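# Unroll a rolled necktie and lay it flat, folded

## Task

Unroll the rolled-up, folded necktie and leave it flat on the table. Done means: it stays doubled over once (a low loop at the fold is acceptable), stretched to its full length, flat over its whole length, at its full width, roughly aligned and roughly straight, with no extra folds and nothing hanging past the table edge. Dropping it into place is allowed.

## Robot and tools

Robot: two arms. left_arm carries a left hand and sits on the +y side; right_arm carries a right hand on the -y side. Measured bases: left_arm at (+0.017, +0.334, +0.007) m, right_arm at (+0.015, -0.273, +0.022) m, both nearly unrotated.

Scene frame: origin at table-top height, midway between the nominal bases; +x points out over the table, +z up. Image left/right does not match arm names. Reported end_effector_position (m) and end_effector_quat_wxyz use this frame.

Hand point: a spot fixed to the palm, 0.15 m out from the wrist face and 0.05 m in front of the palm. Its +z runs along straight fingers, +y out of the palm, +x across the palm away from the thumb (right hand; on the left hand +x points toward the thumb). Straight fingertips reach 0.06-0.07 m past it along +z and lie 0.06 m behind it along -y. A wrist bracket on the little-finger side can strike things.

Row layout (28 numbers, each in [-1, 1], always both arms): left dx, dy, dz, rx, ry, rz; left thumb_turn, thumb_bend, index, middle, ring, little; left force_limit, speed; then the same 14 for the right arm. The six pose numbers are an offset, not a pose: measured from that arm's Hand target as it stood when the action or move began, along that Hand target's own axes. 1.0 equals 0.6 m or 180 degrees; rx, ry, rz form a single rotation vector. Sending the same offset twice moves twice. All six zero re-requests the current Hand target.

Hand numbers are absolute targets: -1 open, +1 closed. thumb_turn -1 beside the palm, +1 across in front of it; thumb_bend -1 straight, +1 bent; fingers -1 straight, +1 curled. force_limit scales from about 0 N at -1 to 10 N at +1 (15 N for the two thumb motors). speed goes from near zero at -1 to full at +0.48 and above. For a soft grip close at speed -0.94 or lower. To leave a hand unchanged, resend the last eight numbers actually sent to it; if none yet, send its hand_measured six values plus hand_force_limit and hand_speed. With the thumb across the palm the hand can grasp things 0.035-0.065 m thick, or a handle down to about 0.025 m.

Tools:
- execute_actions(actions, cameras): actions is a list of actions; each action is up to 15 rows, one per 1/30 s step, and a short action repeats its final row to fill 15 steps. Every row in an action is an offset from the action's starting Hand target, not from the previous row. cameras: list of names, ["all"], or []; images come by default only when actions is empty.
- move(target, speed, blend, blocking, cameras): target is one 28-number row or a list of up to 15 rows, every row offset from the same starting Hand targets. The arms travel in straight lines and finish together, within 10 s total. speed: m/s, 0.002 to 4.3, default 0.25 (rotation up to twice that in rad/s); one value or one per target. blend: corner rounding in m, default 0 meaning stop at each target. blocking=false returns after about 0.5 s while motion continues. Moves do not avoid obstacles or the other arm. Hand numbers of the first row are sent at the start; later rows' hand numbers are sent on arrival.
- wait(seconds 0 to 10, cameras): lets time pass holding the last command.
- stop(cameras): brakes a running move.
- zoom_image(camera, region [x0, y0, x1, y1] in pixels, at most 504 by 504): enlarges part of the latest image of that camera.
- show_instructions(): shows the reference pages.
- finished_scene(scene): ends the current scene; give its number.

Cameras: cam_high, cam_low, cam_roll_left, cam_roll_right, cam_left_wrist, cam_right_wrist, all 672x504; calibration data is supplied with them.

Results: per arm the hand point position and quaternion, the Hand target (last commanded pose after clipping; next offsets start from it), joint positions, torques and velocities, motor temperatures, and for each hand hand_measured, hand_stopped_by (moving, target, force, stalled, fault), hand_load_n (positive when pushed open; drops near 0 when a grip is lost), hand_force_limit, hand_speed. A move adds a "move:" line: done, off_target, moving, held or fault, plus limits such as paced (pose clipped) or held (steps withheld). The result ends with the scene number.

Behaviour to expect: commanded rotation is clipped to 40 degrees from the measured orientation each step. Arms often rest 1-3 cm (sometimes 5 cm) short, usually low, without contact; send the missing distance as a new offset. An arm blocked by something keeps pushing until told to move back past its hand point. Avoid paths close to an arm's own base.

Avoid: letting the tie fall off the table or leaving any part over the edge; releasing it while it swings; fast impacts or hard presses on the table; any contact between the two arms, including one hand gripping the other's fingers; overloading fingers by yanking or twisting. Motors heat when holding loads, stretched out, or straining at unreachable poses; above 85 °C a MOTOR HOT line appears and at 100 °C the arm drops for 30-60 s or more.

Each tool is called after "Emit:" as name([rows], argument=value, ...), one row to a line, values as JSON.

Reference images:

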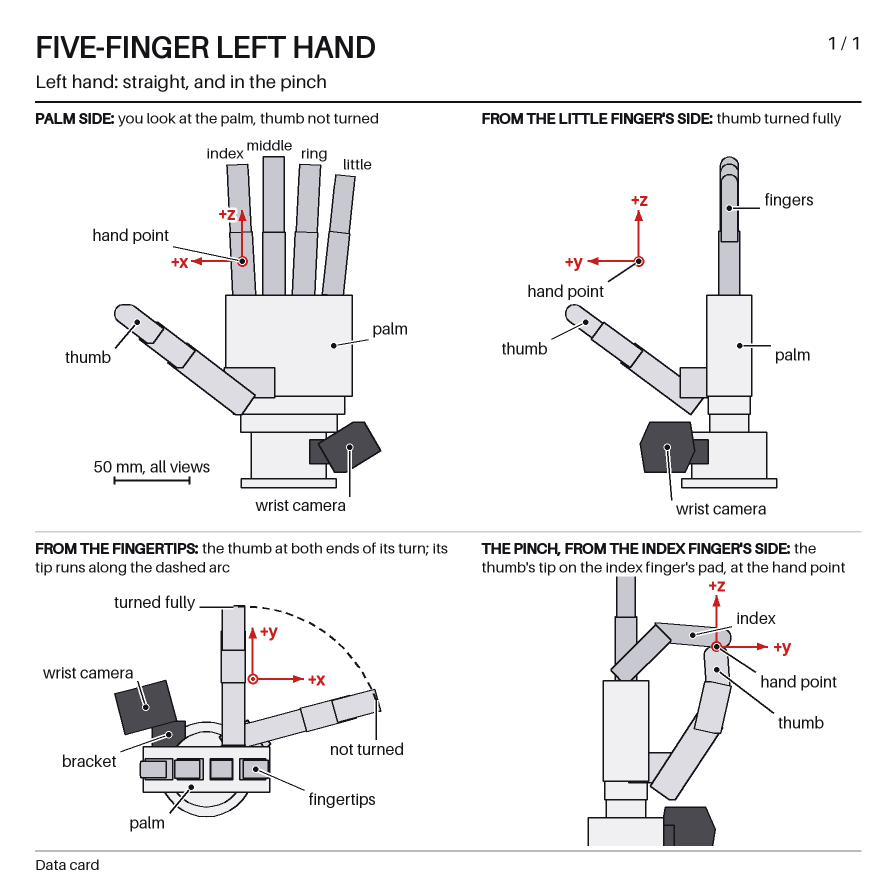

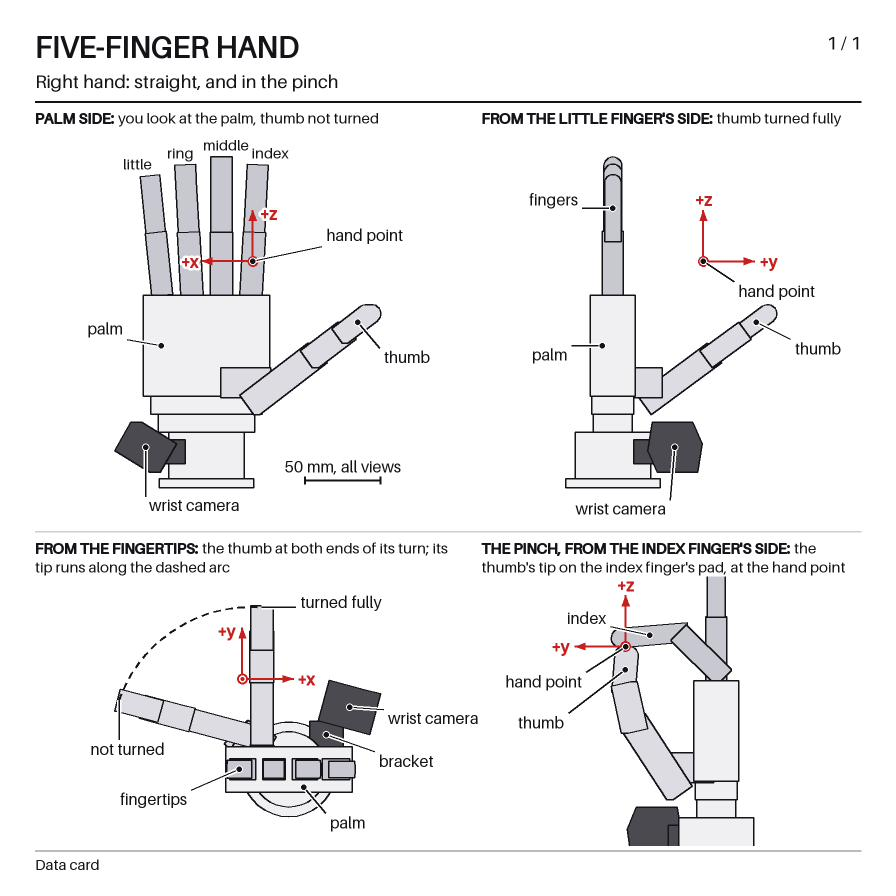

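## Session

Emit:
execute_actions(actions=[])

Scene clock: 0.00 s.
left_arm: end_effector_position=(+0.5890, -0.0641, +0.3168) hand_measured=(-1.000, -1.000, -1.000, -1.000, -1.000, -1.000) hand_load_n=(+0.0, +0.0, +0.0, +0.0, +0.0, +0.0) hand_stopped_by=(target, target, target, target, target, target) hand_force_limit=0.00 hand_speed=-0.80 end_effector_quat_wxyz=(-0.086, -0.443, +0.830, -0.327) | right_arm: end_effector_position=(+0.8774, -0.2313, +0.2394) hand_measured=(-1.000, -1.000, -1.000, -1.000, -1.000, -1.000) hand_load_n=(+0.0, +0.0, +0.0, +0.0, +0.0, +0.0) hand_stopped_by=(target, target, target, target, target, target) hand_force_limit=0.00 hand_speed=-0.80 end_effector_quat_wxyz=(+0.277, +0.057, +0.918, +0.279)
Joint positions: left_arm=[-0.435 2.111 2.431 -1.421 0.525 0.031] | right_arm=[-0.108 2.268 2.236 -0.935 -0.576 1.751]
Joint velocities: within noise
Joint torques (N m): no reading
Motor temperatures (°C): left_arm=[28 36 27 24 28 27] | right_arm=[24 33 21 25 25 26]
Heat: left arm: hottest shoulder 36 °C; right arm: hottest shoulder 33 °C.
Hand target: left_arm +0.5928, -0.0658, +0.3207; -0.081, -0.441, +0.830, -0.332 | right_arm +0.8817, -0.2319, +0.2427; +0.283, +0.055, +0.916, +0.278

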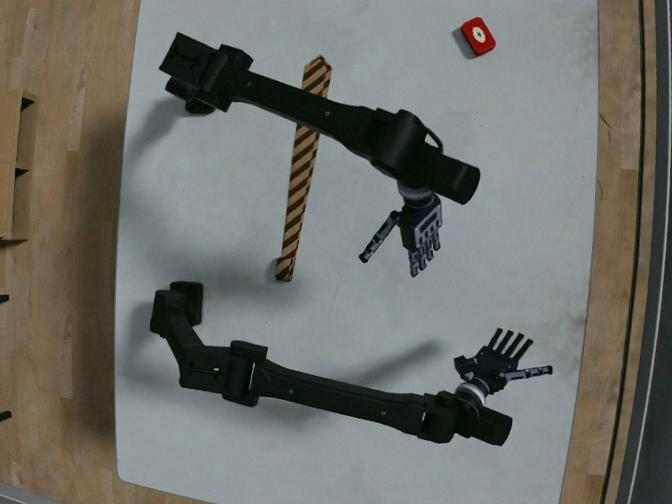

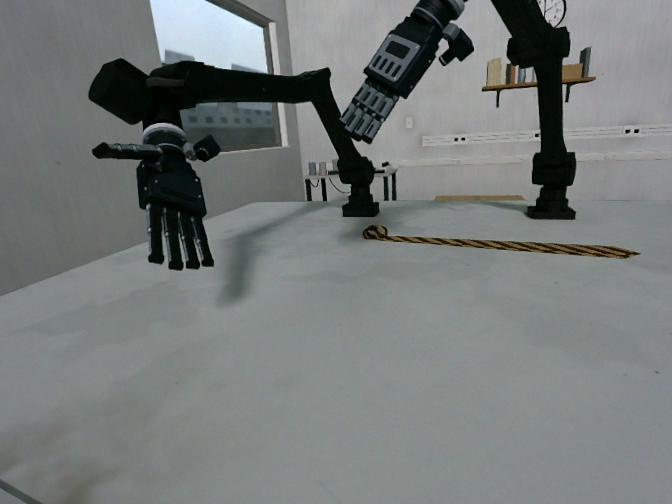

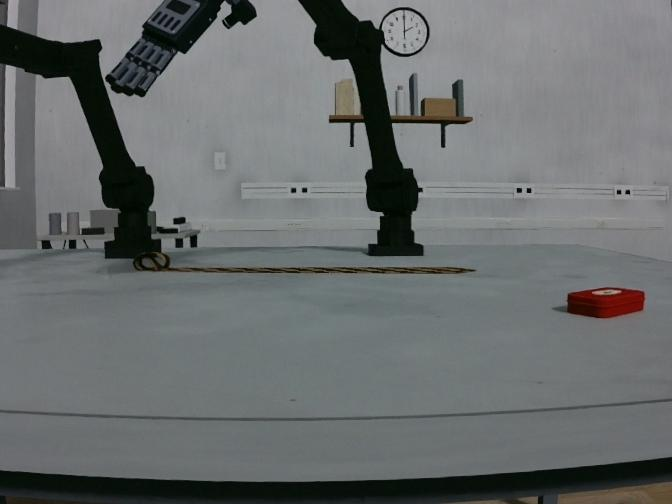

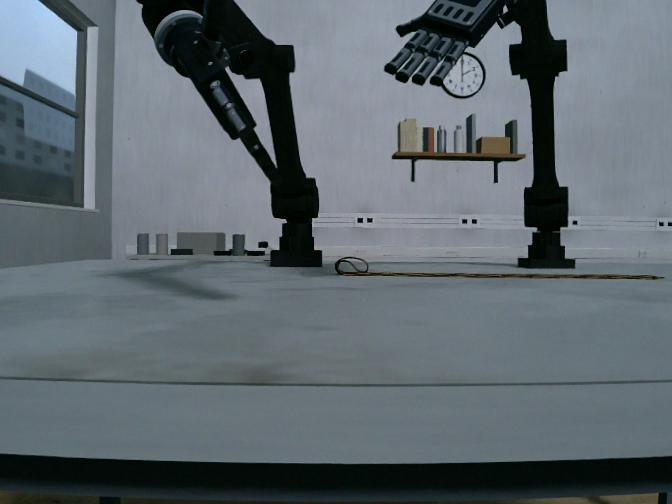

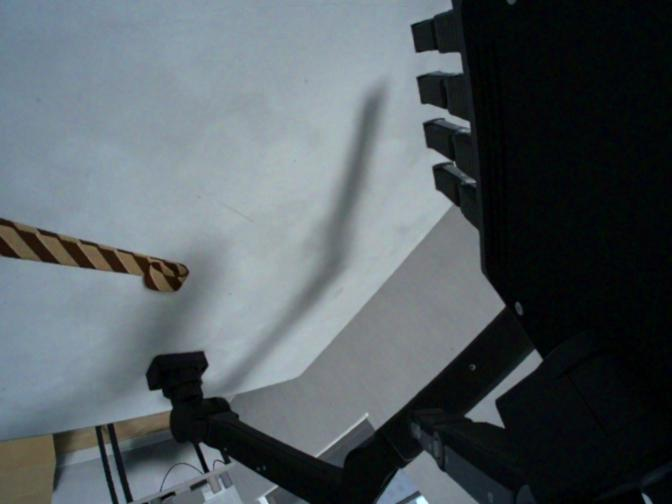

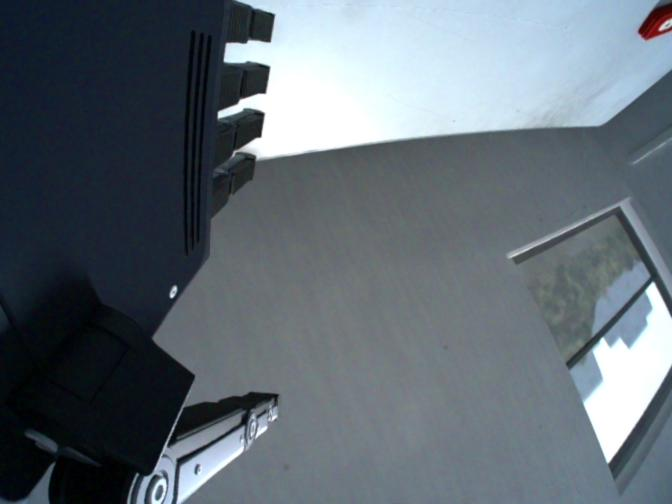

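Emit:
zoom_image(camera="cam_high", region=[230, 40, 400, 300])

Emit:
zoom_image(camera="cam_low", region=[340, 210, 440, 260])

Emit:
zoom_image(camera="cam_left_wrist", region=[60, 200, 260, 320])

Scaled by 1.938 from the camera's 672x504 image, which has a finer 960x720 frame.

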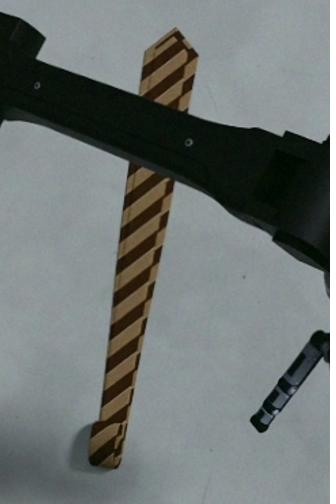

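Scaled by 5.040 from the camera's 672x504 image, which has a finer 960x720 frame.

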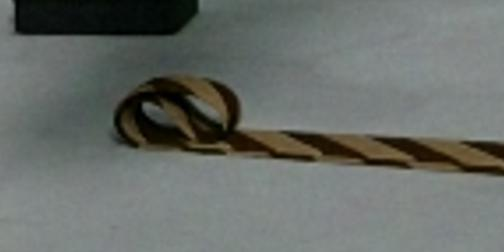

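Scaled by 2.520 from the camera's 672x504 image, which has a finer 960x720 frame.

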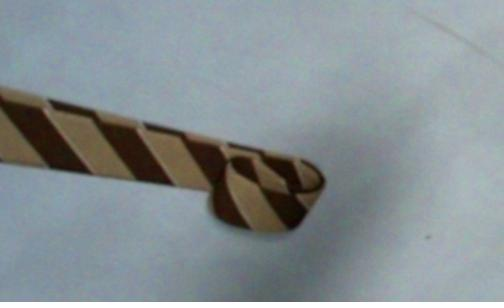

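Emit:
move(target=[0.196,0.543,0.031,-0.224,-0.0547,0.298,-1,-1,-1,-1,-1,-1,0,-0.8,0,0,0,0,0,0,-1,-1,-1,-1,-1,-1,0,-0.8], cameras=["cam_high","cam_low","cam_roll_right"])

Scene clock: 36.67 s.
left_arm: end_effector_position=(+0.2724, -0.0360, +0.1969) hand_measured=(-1.000, -1.000, -1.000, -1.000, -1.000, -1.000) hand_load_n=(+0.0, +0.0, +0.0, +0.0, +0.0, +0.0) hand_stopped_by=(target, target, target, target, target, target) hand_force_limit=0.00 hand_speed=-0.80 end_effector_quat_wxyz=(+0.000, -0.006, +1.000, -0.001) | right_arm: end_effector_position=(+0.8774, -0.2313, +0.2394) hand_measured=(-1.000, -1.000, -1.000, -1.000, -1.000, -1.000) hand_load_n=(+0.0, +0.0, +0.0, +0.0, +0.0, +0.0) hand_stopped_by=(target, target, target, target, target, target) hand_force_limit=0.00 hand_speed=-0.80 end_effector_quat_wxyz=(+0.277, +0.057, +0.918, +0.279)
Joint positions: left_arm=[-0.985 1.695 1.591 -1.465 0.002 0.578] | right_arm=[-0.108 2.268 2.236 -0.935 -0.576 1.751]
Joint torques (N m): left_arm=[0.15 -16.32 6.67 -0.25 -0.11 0.2] | right_arm=[1.14 -20.42 9.43 1.68 -0.42 -0.06]
Motor temperatures (°C): left_arm=[28 39 30 24 27 26] | right_arm=[24 38 26 25 24 25]
Heat: left arm: hottest shoulder 39 °C; right arm: hottest shoulder 38 °C.
Hand target: left_arm +0.2696, -0.0298, +0.2003; +0.000, +0.000, +1.000, -0.001 | right_arm +0.8817, -0.2319, +0.2427; +0.283, +0.055, +0.916, +0.278
Off the commanded pose: left_arm 0.008 m, 1 deg | right_arm 0.005 m, 1 deg.
move: done
Images, in order (width x height): cam_high 672x504, cam_low 672x504, cam_roll_right 672x504.

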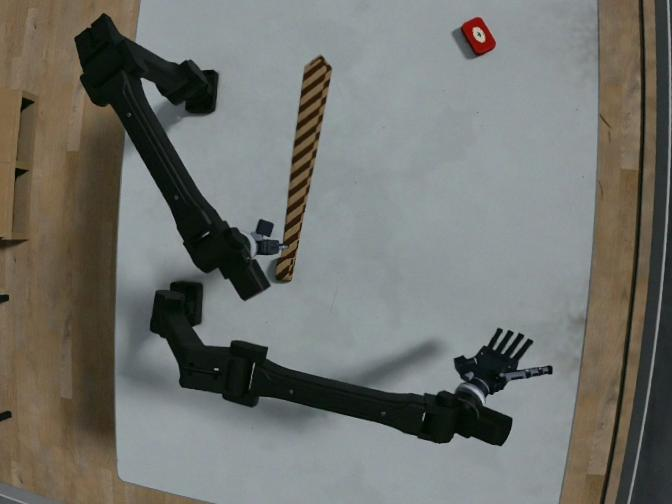

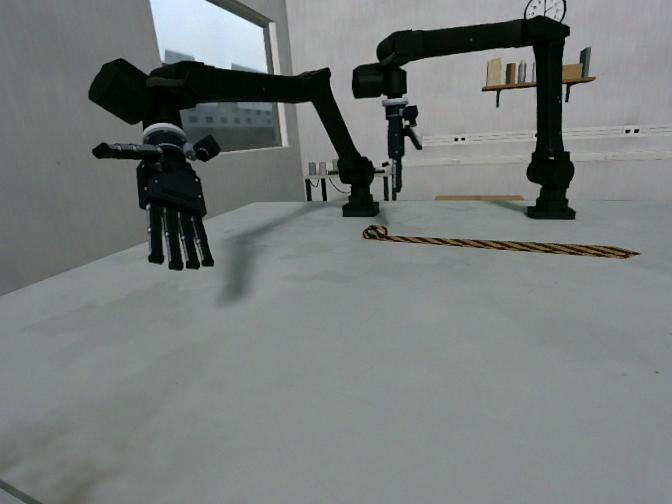

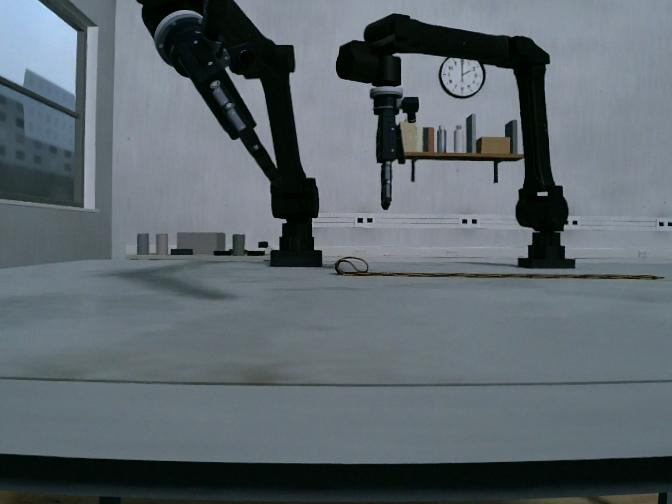

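Emit:
move(target=[0,0,0.195,0,0,0,-1,-1,-1,-1,-1,-1,0,-0.8,0,0,0,0,0,0,-1,-1,-1,-1,-1,-1,0,-0.8], cameras=["cam_high","cam_low","cam_roll_right"])

Emit:
zoom_image(camera="cam_roll_right", region=[300, 220, 460, 300])

Emit:
zoom_image(camera="cam_low", region=[340, 190, 440, 260])

Scene clock: 41.53 s.
left_arm: end_effector_position=(+0.2700, -0.0324, +0.0939) hand_measured=(-1.000, -1.000, -1.000, -1.000, -1.000, -1.000) hand_load_n=(+0.0, +0.0, +0.5, +0.0, +0.0, +0.0) hand_stopped_by=(target, target, target, target, target, target) hand_force_limit=0.00 hand_speed=-0.80 end_effector_quat_wxyz=(+0.004, -0.006, +1.000, -0.008) | right_arm: end_effector_position=(+0.8774, -0.2313, +0.2394) hand_measured=(-1.000, -1.000, -1.000, -1.000, -1.000, -1.000) hand_load_n=(+0.0, +0.0, +0.0, +0.0, +0.0, +0.0) hand_stopped_by=(target, target, target, target, target, target) hand_force_limit=0.00 hand_speed=-0.80 end_effector_quat_wxyz=(+0.277, +0.057, +0.918, +0.279)
Joint positions: left_arm=[-0.985 1.735 1.369 -1.187 0.002 0.578] | right_arm=[-0.108 2.268 2.236 -0.935 -0.576 1.751]
Joint torques (N m): left_arm=[0.21 -13.63 6.45 0.44 -0.11 0.21] | right_arm=[1.14 -20.48 9.42 1.66 -0.42 -0.06]
Heat: left arm: hottest shoulder 39 °C; right arm: hottest shoulder 38 °C.
Hand target: left_arm +0.2696, -0.0300, +0.0834; +0.000, +0.000, +1.000, -0.001 | right_arm +0.8817, -0.2319, +0.2427; +0.283, +0.055, +0.916, +0.278
Off the commanded pose: left_arm 0.011 m, 1 deg | right_arm 0.005 m, 1 deg.
move: off_target (left_arm)
Images, in order (width x height): cam_high 672x504, cam_low 672x504, cam_roll_right 672x504.

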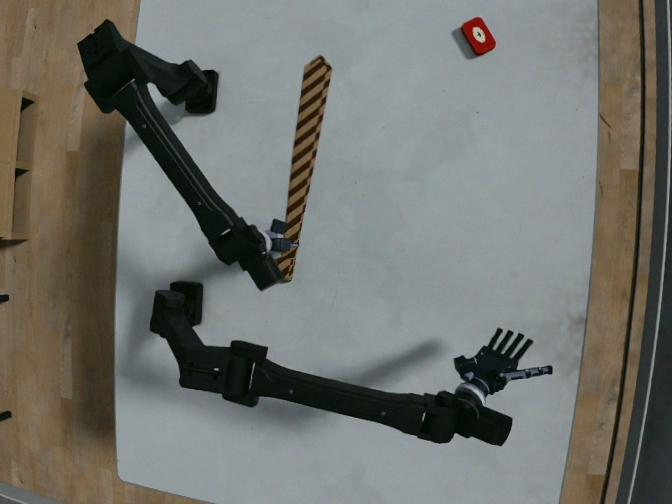

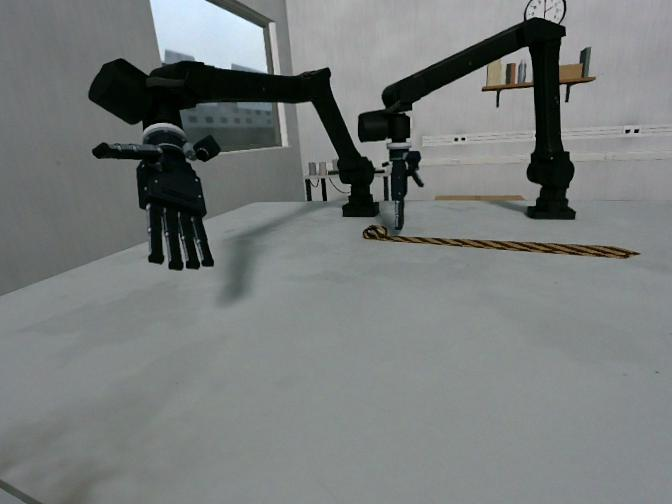

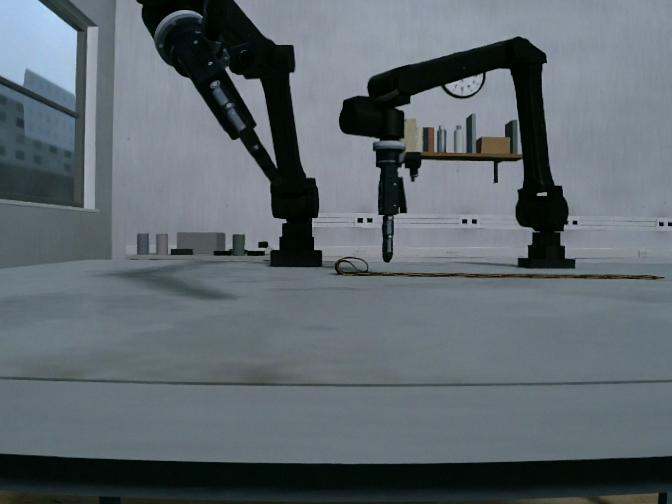

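Scaled by 3.150 from the camera's 672x504 image, which has a finer 960x720 frame.

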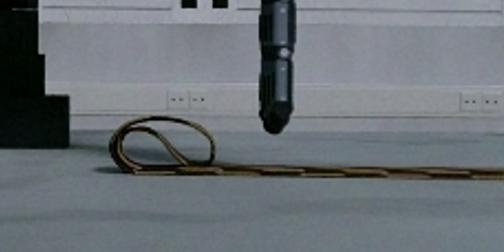

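Scaled by 5.040 from the camera's 672x504 image, which has a finer 960x720 frame.

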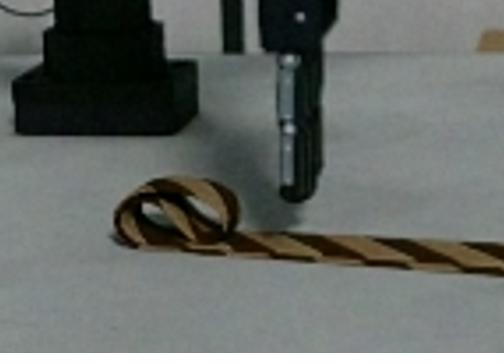

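Emit:
move([
  [0,0,0.03,0,0,0,-1,-1,-1,-1,-1,-1,0,-0.8,0,0,0,0,0,0,-1,-1,-1,-1,-1,-1,0,-0.8],
  [0,-0.20,0.03,0,0,0,-1,-1,-1,-1,-1,-1,0,-0.8,0,0,0,0,0,0,-1,-1,-1,-1,-1,-1,0,-0.8],
], speed=[0.1,0.1], cameras=["cam_high","cam_low","cam_roll_right"])

Emit:
zoom_image(camera="cam_roll_right", region=[280, 220, 440, 300])

Emit:
zoom_image(camera="cam_low", region=[320, 190, 420, 260])

Scene clock: 50.00 s.
left_arm: end_effector_position=(+0.2713, -0.1346, +0.0762) hand_measured=(-1.000, -1.000, -1.000, -1.000, -1.000, -1.000) hand_load_n=(+0.0, +0.0, +0.0, +0.0, +0.0, +0.0) hand_stopped_by=(target, target, target, target, target, target) hand_force_limit=0.00 hand_speed=-0.80 end_effector_quat_wxyz=(+0.004, +0.000, +1.000, -0.005) | right_arm: end_effector_position=(+0.8774, -0.2313, +0.2394) hand_measured=(-1.000, -1.000, -1.000, -1.000, -1.000, -1.000) hand_load_n=(+0.0, +0.0, +0.0, +0.0, +0.0, +0.0) hand_stopped_by=(target, target, target, target, target, target) hand_force_limit=0.00 hand_speed=-0.80 end_effector_quat_wxyz=(+0.277, +0.057, +0.918, +0.279)
Joint positions: left_arm=[-1.081 1.973 1.67 -1.255 -0.002 0.495] | right_arm=[-0.108 2.268 2.236 -0.935 -0.576 1.751]
Joint torques (N m): left_arm=[-0.97 -14.8 10.69 -0.35 0.05 -0.04] | right_arm=[1.08 -20.48 9.42 1.66 -0.42 -0.06]
Heat: left arm: hottest shoulder 39 °C; right arm: hottest shoulder 39 °C.
Hand target: left_arm +0.2696, -0.1501, +0.0656; +0.000, +0.000, +1.000, -0.001 | right_arm +0.8817, -0.2319, +0.2427; +0.283, +0.055, +0.916, +0.278
Off the commanded pose: left_arm 0.019 m, 1 deg | right_arm 0.005 m, 1 deg.
move: off_target (left_arm)
Images, in order (width x height): cam_high 672x504, cam_low 672x504, cam_roll_right 672x504.

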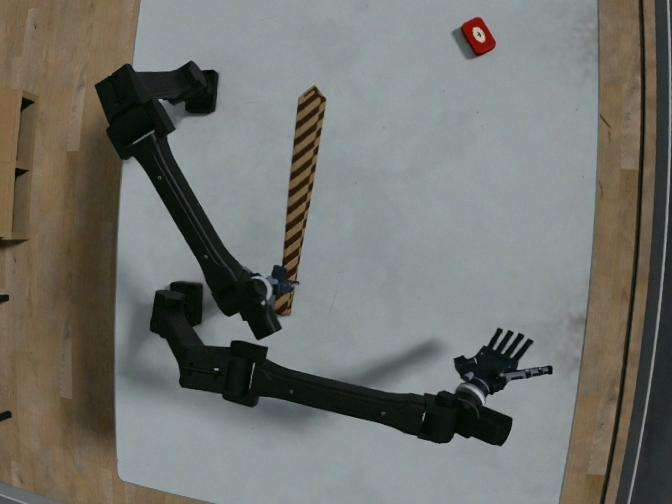

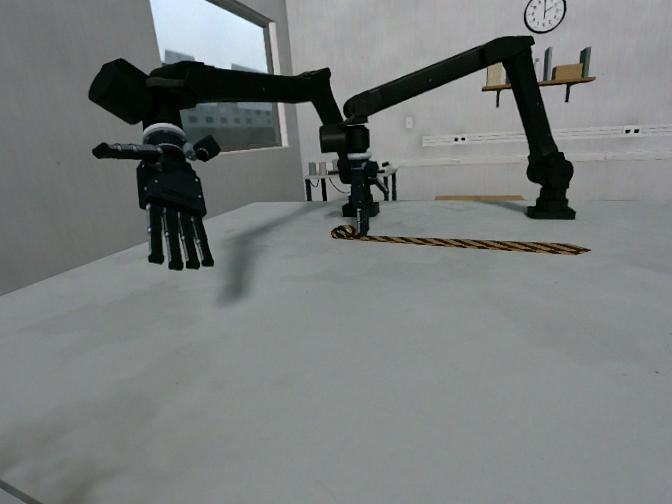

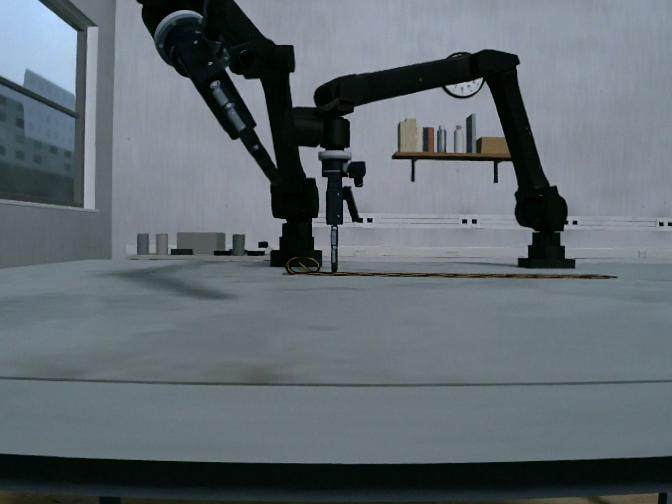

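Scaled by 3.150 from the camera's 672x504 image, which has a finer 960x720 frame.

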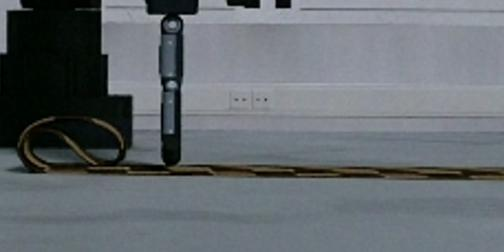

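Scaled by 5.040 from the camera's 672x504 image, which has a finer 960x720 frame.

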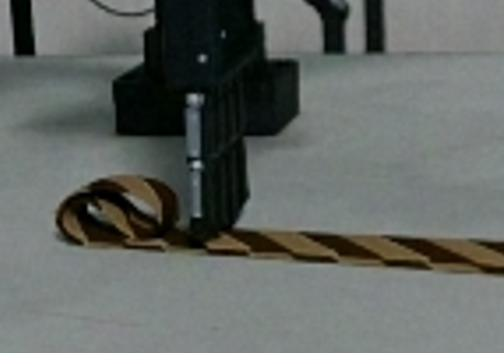

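Emit:
move([
  [0,0.02,-0.035,0,0,0,-1,-1,-1,-1,-1,-1,0,-0.8,0,0,0,0,0,0,-1,-1,-1,-1,-1,-1,0,-0.8],
  [0,-0.17,-0.03,0,0,0,-1,-1,-1,-1,-1,-1,0,-0.8,0,0,0,0,0,0,-1,-1,-1,-1,-1,-1,0,-0.8],
], speed=[0.1,0.15], cameras=["cam_high","cam_low","cam_roll_right"])

Emit:
zoom_image(camera="cam_roll_right", region=[220, 200, 380, 300])

Emit:
zoom_image(camera="cam_low", region=[270, 190, 400, 260])

Scene clock: 65.33 s.
left_arm: end_effector_position=(+0.2726, -0.1673, +0.0906) hand_measured=(-1.000, -1.000, -1.000, -1.000, -1.000, -1.000) hand_load_n=(+0.0, +0.0, +0.0, +0.0, +0.0, +0.0) hand_stopped_by=(target, target, target, target, target, target) hand_force_limit=0.00 hand_speed=-0.80 end_effector_quat_wxyz=(+0.003, +0.002, +1.000, -0.006) | right_arm: end_effector_position=(+0.8774, -0.2313, +0.2394) hand_measured=(-1.000, -1.000, -1.000, -1.000, -1.000, -1.000) hand_load_n=(+0.0, +0.0, +0.0, +0.0, +0.0, +0.0) hand_stopped_by=(target, target, target, target, target, target) hand_force_limit=0.00 hand_speed=-0.80 end_effector_quat_wxyz=(+0.277, +0.057, +0.918, +0.279)
Joint positions: left_arm=[-1.103 2.042 1.819 -1.335 0.001 0.476] | right_arm=[-0.108 2.268 2.236 -0.935 -0.576 1.751]
Joint torques (N m): left_arm=[0.73 -20.01 7.19 -0.17 -0.07 0.09] | right_arm=[1.14 -20.42 9.44 1.65 -0.42 -0.06]
Heat: left arm: hottest shoulder 38 °C; right arm: hottest shoulder 40 °C.
Hand target: left_arm +0.2737, -0.1640, +0.0911; +0.002, +0.000, +1.000, -0.004 (not the last commanded pose) | right_arm +0.8817, -0.2319, +0.2427; +0.283, +0.055, +0.916, +0.278
Off the commanded pose: left_arm 0.085 m, 1 deg | right_arm 0.005 m, 1 deg.
move: held (left_arm; a check stopped the path); path passed 1 of 2 targets; limits=held
pose unreachable (left arm): on one or more control steps of this call, first in action 0 (counted from 0), this arm could not follow its commanded pose, so it was not sent that pose on those steps. It may still have moved: this result reports where it is.
cause: moving toward the commanded pose would bring a part of the arm too close to another arm (a part of this arm just beyond joint 3 (elbow) and a part of the right arm just beyond its joint 3 (elbow), at the place that arm is still heading or pushing toward).
Images, in order (width x height): cam_high 672x504, cam_low 672x504, cam_roll_right 672x504.

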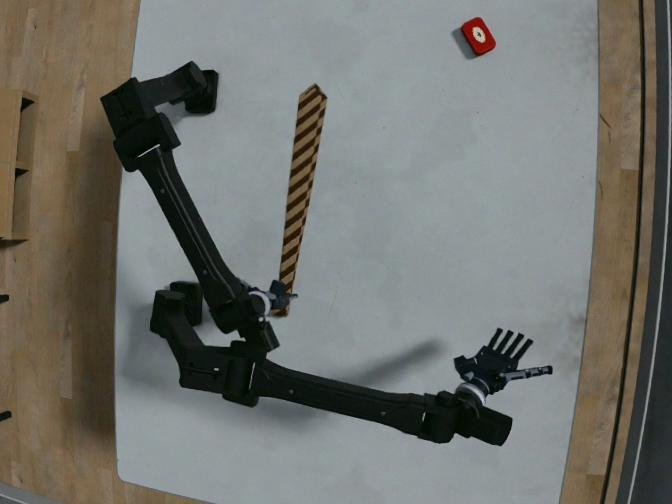

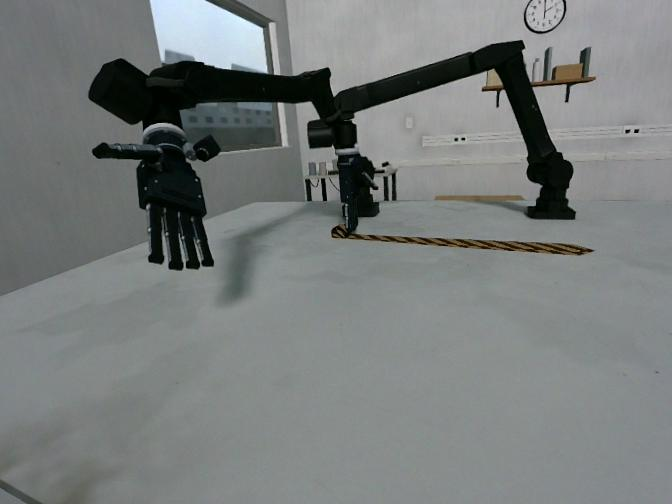

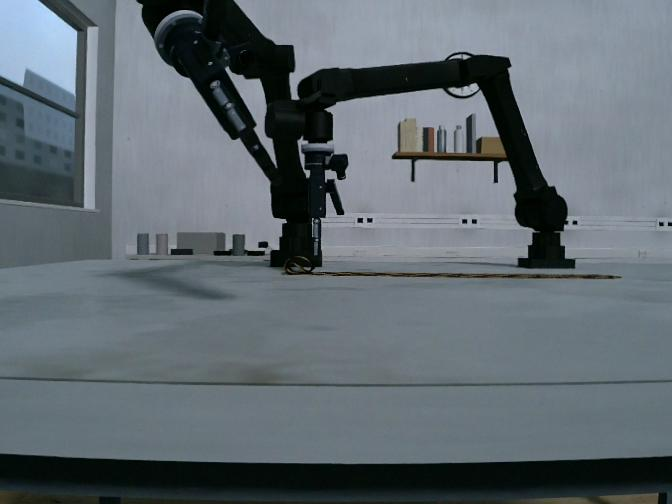

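Scaled by 3.150 from the camera's 672x504 image, which has a finer 960x720 frame.

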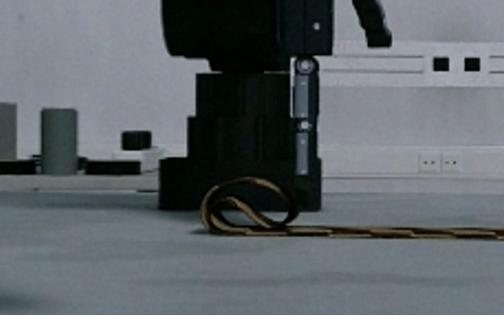

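Scaled by 3.877 from the camera's 672x504 image, which has a finer 960x720 frame.

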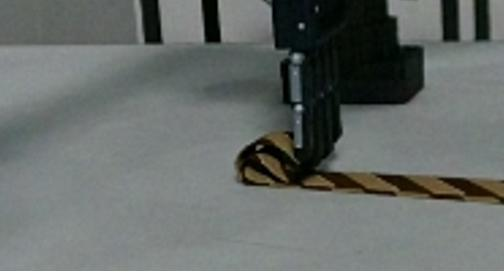

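Emit:
move(target=[0,0.03,-0.05,0,0,0,-1,-1,-1,-1,-1,-1,0,-0.8,0.224,-0.757,-0.951,0.145,-0.16,0.2,-1,-1,-1,-1,-1,-1,0,-0.8], speed=0.35, cameras=["cam_high"])

Scene clock: 74.77 s.
left_arm: end_effector_position=(+0.2695, -0.1569, +0.1152) hand_measured=(-1.000, -1.000, -1.000, -1.000, -1.000, -1.000) hand_load_n=(+0.0, +0.0, +0.0, +0.0, +0.0, +0.0) hand_stopped_by=(target, target, target, target, target, target) hand_force_limit=0.00 hand_speed=-0.80 end_effector_quat_wxyz=(+0.003, +0.001, +1.000, -0.007) | right_arm: end_effector_position=(+0.4767, -0.8457, +0.3139) hand_measured=(-1.000, -1.000, -1.000, -1.000, -1.000, -1.000) hand_load_n=(+0.0, -0.5, +0.0, +0.0, +0.0, +0.0) hand_stopped_by=(target, target, target, target, target, target) hand_force_limit=0.00 hand_speed=-0.80 end_effector_quat_wxyz=(+0.374, +0.464, +0.793, +0.124)
Joint positions: left_arm=[-1.1 1.996 1.812 -1.372 0.001 0.478] | right_arm=[-1.086 1.86 1.77 -0.899 -0.6 1.71]
Joint torques (N m): left_arm=[1.32 -20.66 6.45 -0.44 -0.07 0.2] | right_arm=[0.85 -15.03 11.15 0.95 -0.55 -0.15]
Heat: left arm: hottest shoulder 38 °C; right arm: hottest shoulder 40 °C.
Hand target: left_arm +0.2737, -0.1458, +0.1210; +0.002, +0.000, +1.000, -0.004 | right_arm +0.4824, -0.8515, +0.3219; +0.379, +0.456, +0.796, +0.120
Off the commanded pose: left_arm 0.013 m, 0 deg | right_arm 0.012 m, 1 deg.
move: off_target (left_arm, right_arm)
Images, in order (width x height): cam_high 672x504.

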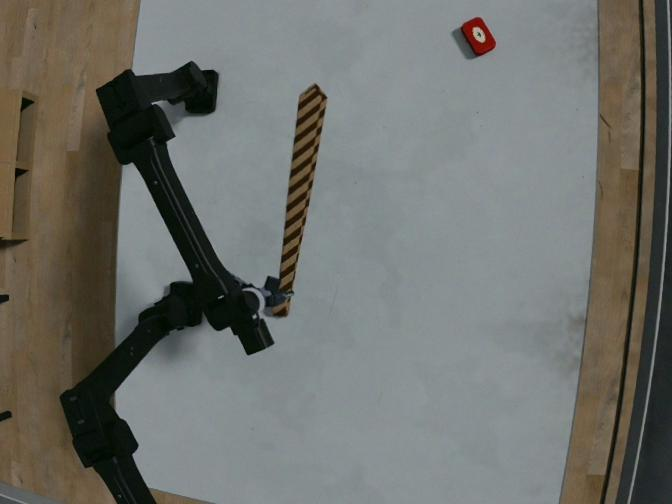

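Emit:
move([
  [0,0,0.05,0,0,0,-1,-1,-1,-1,-1,-1,0,-0.8,0,0,0,0,0,0,-1,-1,-1,-1,-1,-1,0,-0.8],
  [0,-0.25,0.05,0,0,0,-1,-1,-1,-1,-1,-1,0,-0.8,0,0,0,0,0,0,-1,-1,-1,-1,-1,-1,0,-0.8],
], speed=[0.1,0.15], cameras=["cam_high","cam_low","cam_roll_right"])

Emit:
zoom_image(camera="cam_roll_right", region=[140, 200, 340, 300])

Emit:
zoom_image(camera="cam_low", region=[240, 190, 400, 280])

Scene clock: 82.37 s.
left_arm: end_effector_position=(+0.2756, -0.2844, +0.0951) hand_measured=(-1.000, -1.000, -1.000, -1.000, -1.000, -1.000) hand_load_n=(+0.0, +0.0, +0.0, +0.0, +0.0, +0.0) hand_stopped_by=(target, target, target, target, target, target) hand_force_limit=0.00 hand_speed=-0.80 end_effector_quat_wxyz=(+0.000, +0.002, +1.000, +0.000) | right_arm: end_effector_position=(+0.4767, -0.8457, +0.3139) hand_measured=(-1.000, -1.000, -1.000, -1.000, -1.000, -1.000) hand_load_n=(+0.0, +0.0, +0.0, +0.0, +0.5, +0.0) hand_stopped_by=(target, target, target, target, target, target) hand_force_limit=0.00 hand_speed=-0.80 end_effector_quat_wxyz=(+0.374, +0.464, +0.793, +0.124)
Joint positions: left_arm=[-1.172 2.453 2.552 -1.67 0.001 0.408] | right_arm=[-1.086 1.86 1.77 -0.899 -0.6 1.71]
Joint torques (N m): left_arm=[-0.5 -21.48 11.96 -0.5 -0.09 -0.04] | right_arm=[1.32 -15.09 11.12 0.98 -0.56 -0.16]
Heat: left arm: hottest shoulder 38 °C; right arm: hottest shoulder 39 °C.
Hand target: left_arm +0.2737, -0.2960, +0.0921; +0.002, +0.000, +1.000, -0.004 | right_arm +0.4824, -0.8515, +0.3219; +0.379, +0.456, +0.796, +0.120
Off the commanded pose: left_arm 0.012 m, 1 deg | right_arm 0.011 m, 1 deg.
joint sent to its limit (left arm) — joint 4 (wrist pitch), lower limit. The joint targets still meet the commanded pose.
move: off_target (left_arm, right_arm)
Images, in order (width x height): cam_high 672x504, cam_low 672x504, cam_roll_right 672x504.

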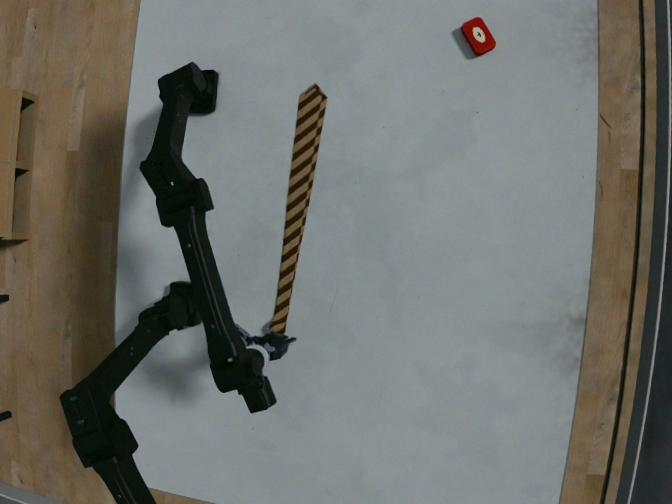

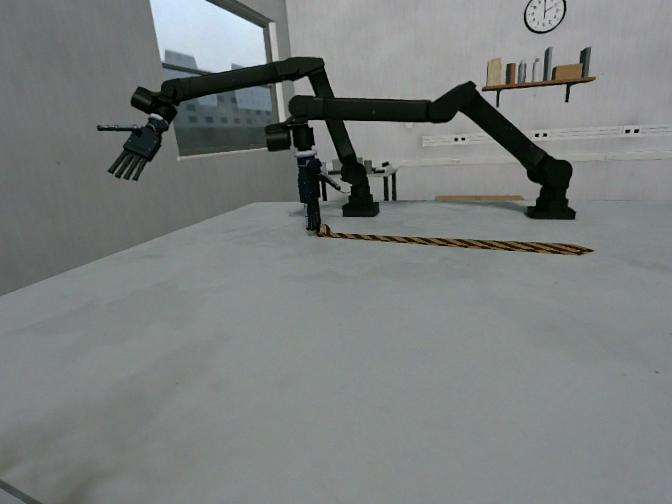

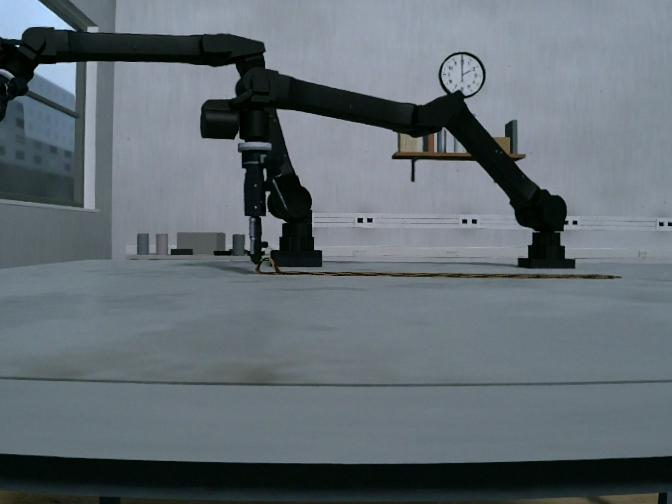

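Scaled by 2.520 from the camera's 672x504 image, which has a finer 960x720 frame.

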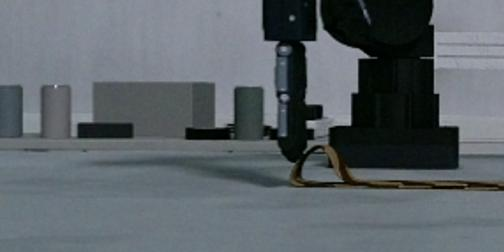

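Scaled by 3.150 from the camera's 672x504 image, which has a finer 960x720 frame.

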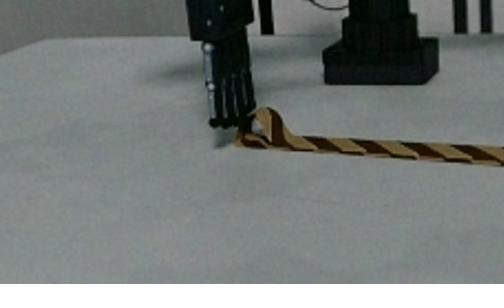

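Emit:
move(target=[0,-0.05,-0.3,0,0,0,-1,-1,-1,-1,-1,-1,0,-0.8,0,0,0,0,0,0,-1,-1,-1,-1,-1,-1,0,-0.8], cameras=["cam_high","cam_low","cam_roll_right","cam_left_wrist"])

Emit:
zoom_image(camera="cam_roll_right", region=[200, 220, 360, 300])

Emit:
zoom_image(camera="cam_low", region=[270, 200, 400, 270])

Emit:
zoom_image(camera="cam_high", region=[200, 240, 340, 380])

Scene clock: 89.70 s.
left_arm: end_effector_position=(+0.2796, -0.3159, +0.2733) hand_measured=(-1.000, -1.000, -1.000, -1.000, -1.000, -1.000) hand_load_n=(+0.0, +0.0, +0.0, +0.0, +0.0, +0.0) hand_stopped_by=(target, target, target, target, target, target) hand_force_limit=0.00 hand_speed=-0.80 end_effector_quat_wxyz=(+0.071, -0.002, +0.983, -0.172) | right_arm: end_effector_position=(+0.4767, -0.8457, +0.3139) hand_measured=(-1.000, -1.000, -1.000, -1.000, -1.000, -1.000) hand_load_n=(+0.0, +0.0, +0.0, +0.0, +0.0, +0.0) hand_stopped_by=(target, target, target, target, target, target) hand_force_limit=0.00 hand_speed=-0.80 end_effector_quat_wxyz=(+0.374, +0.464, +0.793, +0.124)
Joint positions: left_arm=[-1.182 2.304 2.779 -1.672 0 0.389] | right_arm=[-1.086 1.86 1.77 -0.899 -0.6 1.71]
Joint torques (N m): left_arm=[-0.73 -20.84 10.14 0.49 -0.11 -0.04] | right_arm=[1.38 -15.09 11.12 0.96 -0.55 -0.16]
Heat: left arm: hottest shoulder 38 °C; right arm: hottest shoulder 38 °C.
Hand target: left_arm +0.2731, -0.3246, +0.2724; +0.002, +0.000, +1.000, -0.004 | right_arm +0.4824, -0.8515, +0.3219; +0.379, +0.456, +0.796, +0.120
Off the commanded pose: left_arm 0.011 m, 21 deg | right_arm 0.011 m, 1 deg.
joint sent to its limit (left arm) — joint 4 (wrist pitch), lower limit. The joint targets are off in orientation, not in position.
move: off_target (left_arm, right_arm)
camera_calibration:
cam_left_wrist: T_world_to_cam=[[-0.308111, -0.913096, 0.267064, -0.270137], [-0.879125, 0.380562, 0.286902, 0.286575], [-0.363603, -0.146385, -0.91998, 0.421167], [0, 0, 0, 1]] pos_world=[0.32184, -0.294068, 0.37739]
Images, in order (width x height): cam_high 672x504, cam_low 672x504, cam_roll_right 672x504, cam_left_wrist 672x504.

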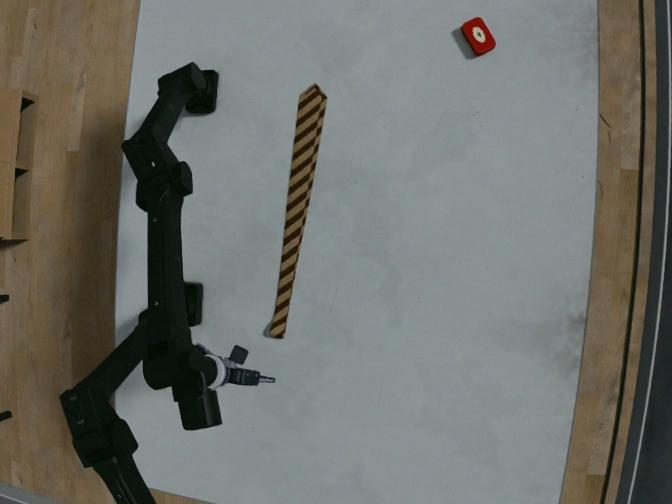

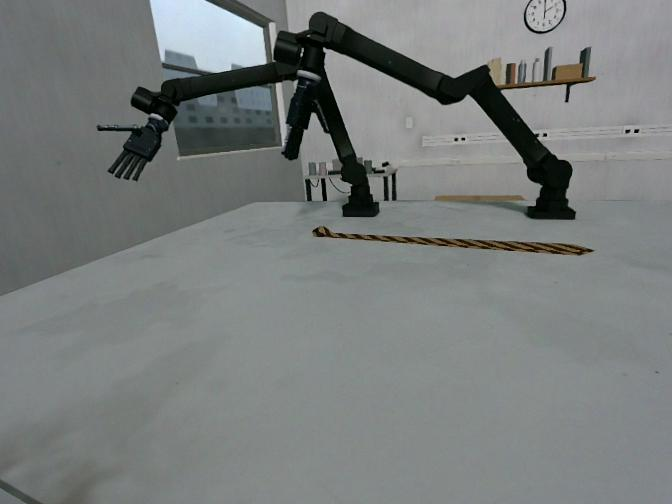

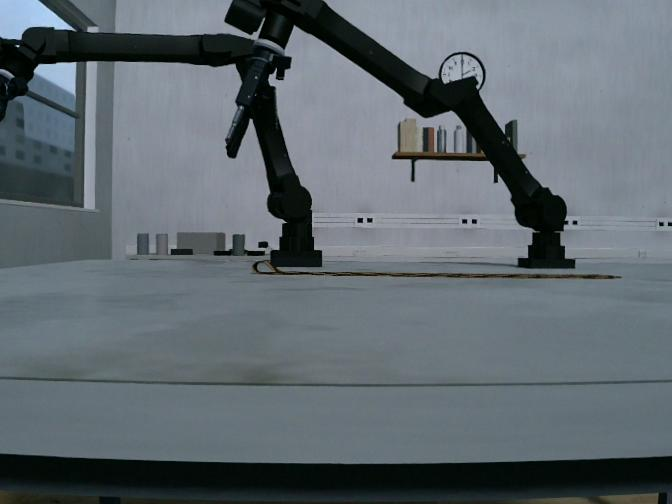

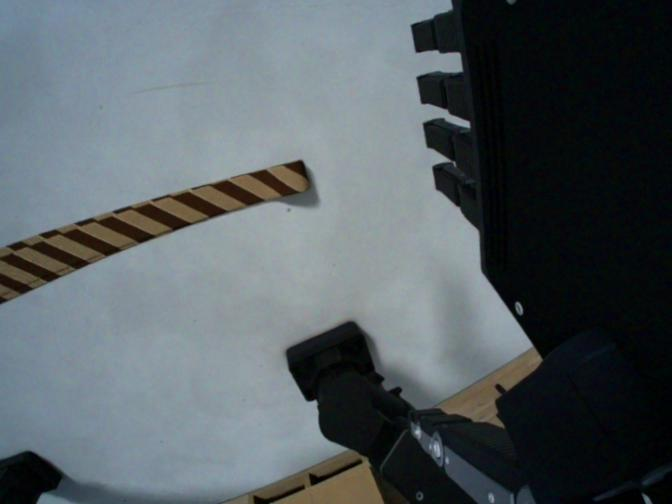

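Scaled by 3.150 from the camera's 672x504 image, which has a finer 960x720 frame.

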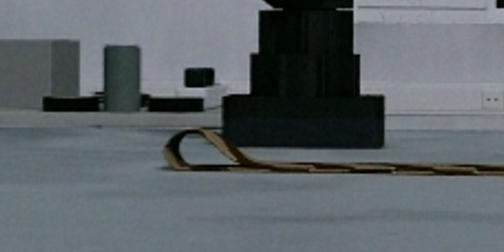

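Scaled by 3.877 from the camera's 672x504 image, which has a finer 960x720 frame.

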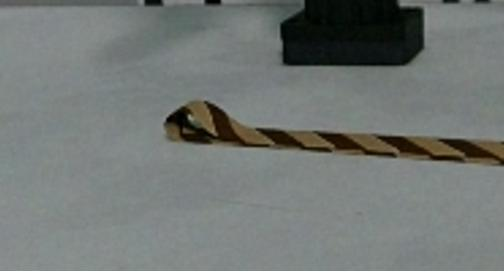

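Scaled by 3.600 from the camera's 672x504 image, which has a finer 960x720 frame.

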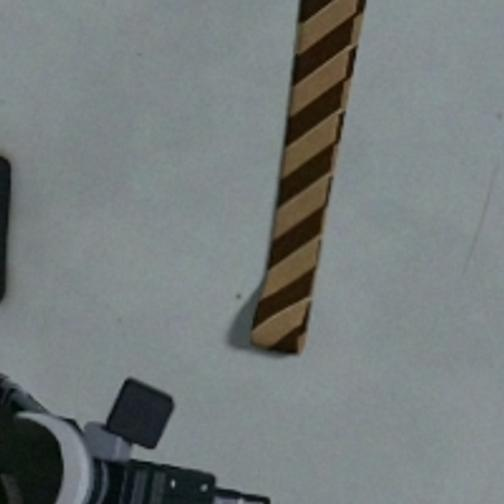

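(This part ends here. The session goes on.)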